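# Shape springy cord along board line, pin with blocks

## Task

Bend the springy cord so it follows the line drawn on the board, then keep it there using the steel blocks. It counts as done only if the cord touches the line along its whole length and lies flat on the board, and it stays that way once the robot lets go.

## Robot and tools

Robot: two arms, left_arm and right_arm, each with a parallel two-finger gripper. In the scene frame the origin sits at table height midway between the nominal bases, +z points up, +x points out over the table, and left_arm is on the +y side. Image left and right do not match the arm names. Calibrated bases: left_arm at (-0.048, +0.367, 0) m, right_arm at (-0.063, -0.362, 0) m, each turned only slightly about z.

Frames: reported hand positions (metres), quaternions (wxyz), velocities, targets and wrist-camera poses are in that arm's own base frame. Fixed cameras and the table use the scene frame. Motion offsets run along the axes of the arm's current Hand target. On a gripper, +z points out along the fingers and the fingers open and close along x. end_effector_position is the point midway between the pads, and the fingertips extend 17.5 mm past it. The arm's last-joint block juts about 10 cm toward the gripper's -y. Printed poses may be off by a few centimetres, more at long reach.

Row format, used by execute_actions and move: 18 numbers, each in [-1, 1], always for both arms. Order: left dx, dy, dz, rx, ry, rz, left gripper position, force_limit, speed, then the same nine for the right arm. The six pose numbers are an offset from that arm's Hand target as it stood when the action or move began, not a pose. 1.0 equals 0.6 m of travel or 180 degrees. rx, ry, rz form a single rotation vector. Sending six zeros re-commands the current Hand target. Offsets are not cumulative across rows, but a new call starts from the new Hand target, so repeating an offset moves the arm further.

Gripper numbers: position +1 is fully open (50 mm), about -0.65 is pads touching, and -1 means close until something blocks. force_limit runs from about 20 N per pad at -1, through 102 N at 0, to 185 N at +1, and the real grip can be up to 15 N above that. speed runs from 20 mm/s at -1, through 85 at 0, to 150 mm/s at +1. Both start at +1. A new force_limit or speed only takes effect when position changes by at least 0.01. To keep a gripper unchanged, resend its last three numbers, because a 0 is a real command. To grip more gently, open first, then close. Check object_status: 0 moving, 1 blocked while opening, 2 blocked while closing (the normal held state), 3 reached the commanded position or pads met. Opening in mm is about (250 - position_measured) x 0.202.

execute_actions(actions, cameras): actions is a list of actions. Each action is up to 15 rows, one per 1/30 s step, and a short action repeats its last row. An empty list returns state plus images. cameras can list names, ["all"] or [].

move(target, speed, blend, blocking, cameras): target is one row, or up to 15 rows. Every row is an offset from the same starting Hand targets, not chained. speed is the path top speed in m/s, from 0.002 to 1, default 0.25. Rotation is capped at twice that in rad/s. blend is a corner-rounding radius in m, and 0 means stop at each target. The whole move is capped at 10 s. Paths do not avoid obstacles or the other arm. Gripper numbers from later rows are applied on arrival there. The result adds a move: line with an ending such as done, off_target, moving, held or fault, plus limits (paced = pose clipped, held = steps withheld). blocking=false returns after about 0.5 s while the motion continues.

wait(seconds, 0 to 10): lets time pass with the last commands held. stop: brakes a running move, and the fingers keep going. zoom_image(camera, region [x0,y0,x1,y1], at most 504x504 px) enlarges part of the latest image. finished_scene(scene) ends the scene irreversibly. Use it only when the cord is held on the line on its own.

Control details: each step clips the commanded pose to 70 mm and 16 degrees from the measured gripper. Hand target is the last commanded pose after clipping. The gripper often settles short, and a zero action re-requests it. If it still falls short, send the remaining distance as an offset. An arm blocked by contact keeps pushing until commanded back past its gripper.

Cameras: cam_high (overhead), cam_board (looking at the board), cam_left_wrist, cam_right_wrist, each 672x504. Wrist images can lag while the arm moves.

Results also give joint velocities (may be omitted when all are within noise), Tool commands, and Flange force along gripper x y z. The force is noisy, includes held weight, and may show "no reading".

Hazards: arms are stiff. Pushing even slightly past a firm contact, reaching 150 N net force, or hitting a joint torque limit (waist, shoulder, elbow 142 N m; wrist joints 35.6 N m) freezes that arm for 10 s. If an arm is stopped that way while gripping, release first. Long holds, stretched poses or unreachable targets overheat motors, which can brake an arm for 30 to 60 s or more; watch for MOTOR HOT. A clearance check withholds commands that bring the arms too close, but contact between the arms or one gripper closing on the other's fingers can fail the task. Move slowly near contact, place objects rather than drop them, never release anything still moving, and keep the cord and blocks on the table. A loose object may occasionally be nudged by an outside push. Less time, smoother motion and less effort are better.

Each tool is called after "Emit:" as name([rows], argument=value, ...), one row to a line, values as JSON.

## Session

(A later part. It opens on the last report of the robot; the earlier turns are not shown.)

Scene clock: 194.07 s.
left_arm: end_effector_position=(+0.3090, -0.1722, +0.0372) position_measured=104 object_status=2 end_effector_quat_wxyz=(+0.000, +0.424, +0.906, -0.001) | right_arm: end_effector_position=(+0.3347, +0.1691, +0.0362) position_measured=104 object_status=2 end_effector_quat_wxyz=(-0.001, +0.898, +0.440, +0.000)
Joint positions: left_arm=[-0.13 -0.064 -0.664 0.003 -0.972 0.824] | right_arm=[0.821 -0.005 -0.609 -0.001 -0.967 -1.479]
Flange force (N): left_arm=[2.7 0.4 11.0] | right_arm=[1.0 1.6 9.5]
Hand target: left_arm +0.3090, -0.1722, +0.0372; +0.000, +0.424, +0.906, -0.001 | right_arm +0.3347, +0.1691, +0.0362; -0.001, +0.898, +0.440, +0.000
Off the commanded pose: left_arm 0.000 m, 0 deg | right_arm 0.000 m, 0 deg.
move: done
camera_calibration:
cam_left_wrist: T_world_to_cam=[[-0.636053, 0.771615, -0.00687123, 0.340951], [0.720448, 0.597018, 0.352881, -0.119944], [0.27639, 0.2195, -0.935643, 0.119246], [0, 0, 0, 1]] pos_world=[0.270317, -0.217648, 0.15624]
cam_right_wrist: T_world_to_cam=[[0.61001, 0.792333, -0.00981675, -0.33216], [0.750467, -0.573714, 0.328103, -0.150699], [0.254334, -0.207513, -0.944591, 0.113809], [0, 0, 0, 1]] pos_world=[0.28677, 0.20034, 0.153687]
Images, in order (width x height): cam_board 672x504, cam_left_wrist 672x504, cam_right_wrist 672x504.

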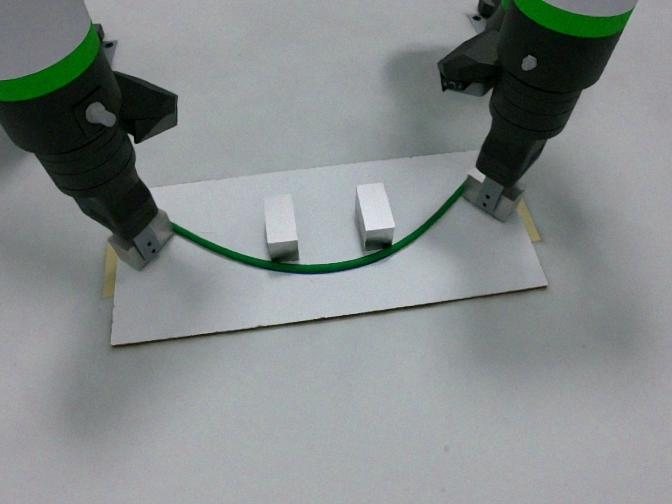

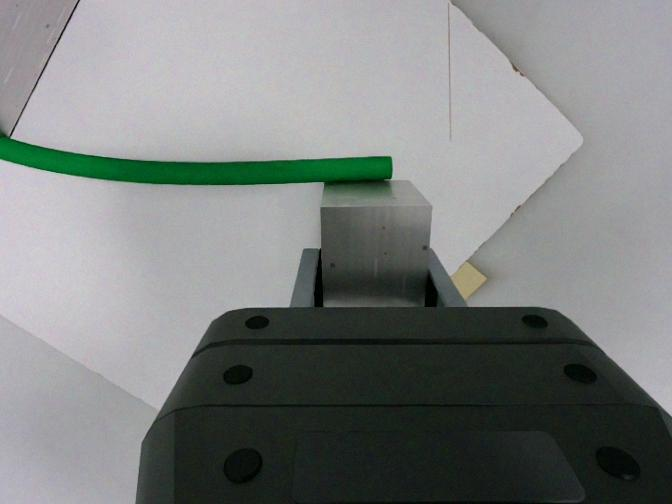

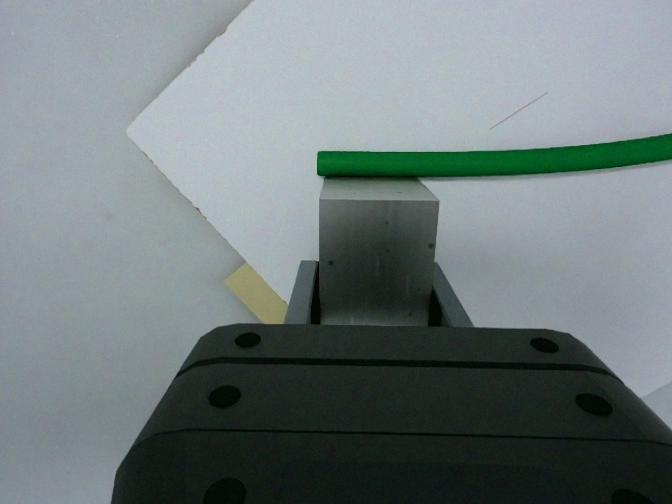

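Emit:
move([
  [0,0,0.0028,0,0,0,-1,-0.4,-0.5,0,0,0.0022,0,0,0,-1,-0.4,-0.5],
  [0,0,0.0028,0,0,0,0.8,-0.4,-1,0,0,0.0022,0,0,0,0.8,-0.4,-1],
  [0,0,-0.15,0,0,0,0.8,-0.4,-1,0,0,-0.15,0,0,0,0.8,-0.4,-1],
], speed=[0.02,0.05,0.12], cameras=["cam_board","cam_left_wrist","cam_right_wrist"])

Emit:
zoom_image(camera="cam_board", region=[150, 160, 490, 320])

Scene clock: 205.70 s.
left_arm: end_effector_position=(+0.3091, -0.1720, +0.1271) position_measured=32 object_status=3 end_effector_quat_wxyz=(+0.000, +0.424, +0.906, -0.001) | right_arm: end_effector_position=(+0.3348, +0.1690, +0.1262) position_measured=32 object_status=3 end_effector_quat_wxyz=(+0.000, +0.898, +0.440, +0.000)
Joint positions: left_arm=[-0.129 -0.185 -0.533 0.002 -1.224 0.824] | right_arm=[0.821 -0.124 -0.483 -0.001 -1.212 -1.479]
Flange force (N): left_arm=[2.2 1.0 5.7] | right_arm=[1.3 1.4 3.4]
Hand target: left_arm +0.3091, -0.1720, +0.1272; +0.000, +0.424, +0.906, -0.001 | right_arm +0.3347, +0.1690, +0.1262; -0.001, +0.898, +0.440, +0.000
Off the commanded pose: left_arm 0.000 m, 0 deg | right_arm 0.000 m, 0 deg.
move: done
camera_calibration:
cam_left_wrist: T_world_to_cam=[[-0.636137, 0.771547, -0.00676107, 0.341458], [0.720412, 0.597068, 0.352868, -0.151835], [0.276291, 0.219602, -0.935649, 0.203339], [0, 0, 0, 1]] pos_world=[0.270418, -0.217449, 0.24614]
cam_right_wrist: T_world_to_cam=[[0.610031, 0.792315, -0.00989106, -0.331182], [0.750452, -0.573703, 0.328157, -0.180297], [0.254329, -0.207609, -0.944571, 0.198818], [0, 0, 0, 1]] pos_world=[0.28677, 0.20024, 0.243687]
Images, in order (width x height): cam_board 672x504, cam_left_wrist 672x504, cam_right_wrist 672x504.

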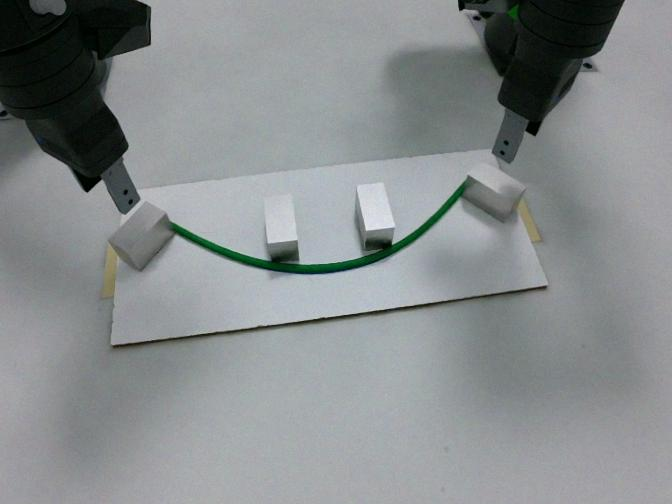

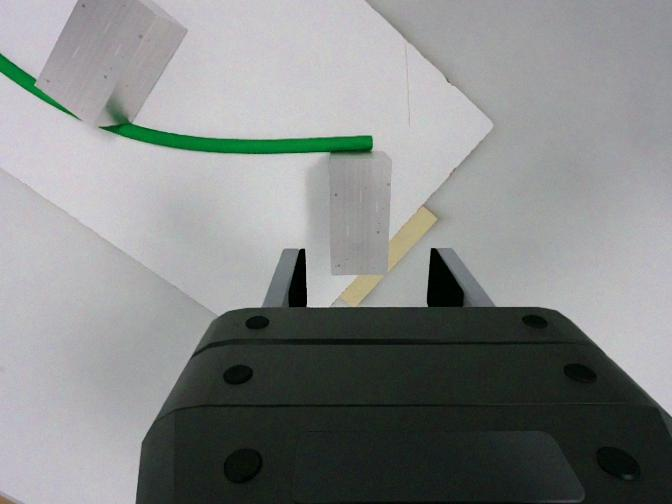

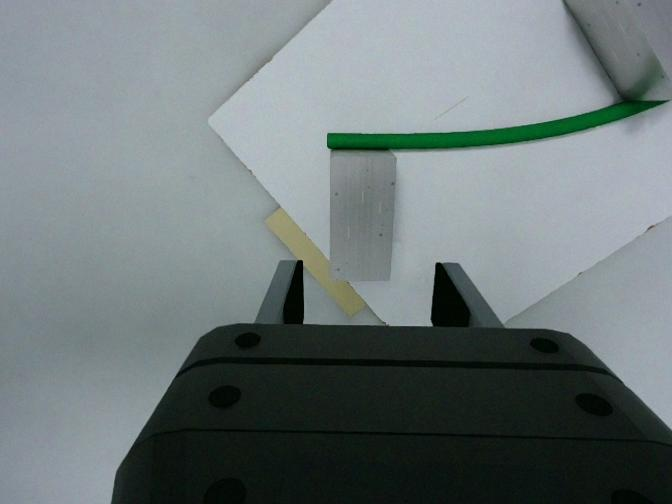

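Scaled by 1.482.

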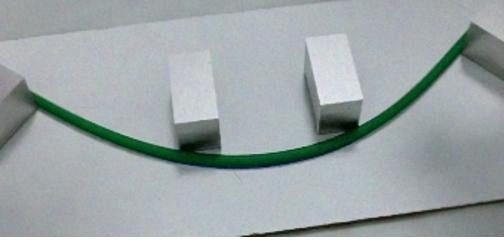

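Held in place; the line is still covered.

Emit:
finished_scene(scene=2)

The scene is finished: the task was done.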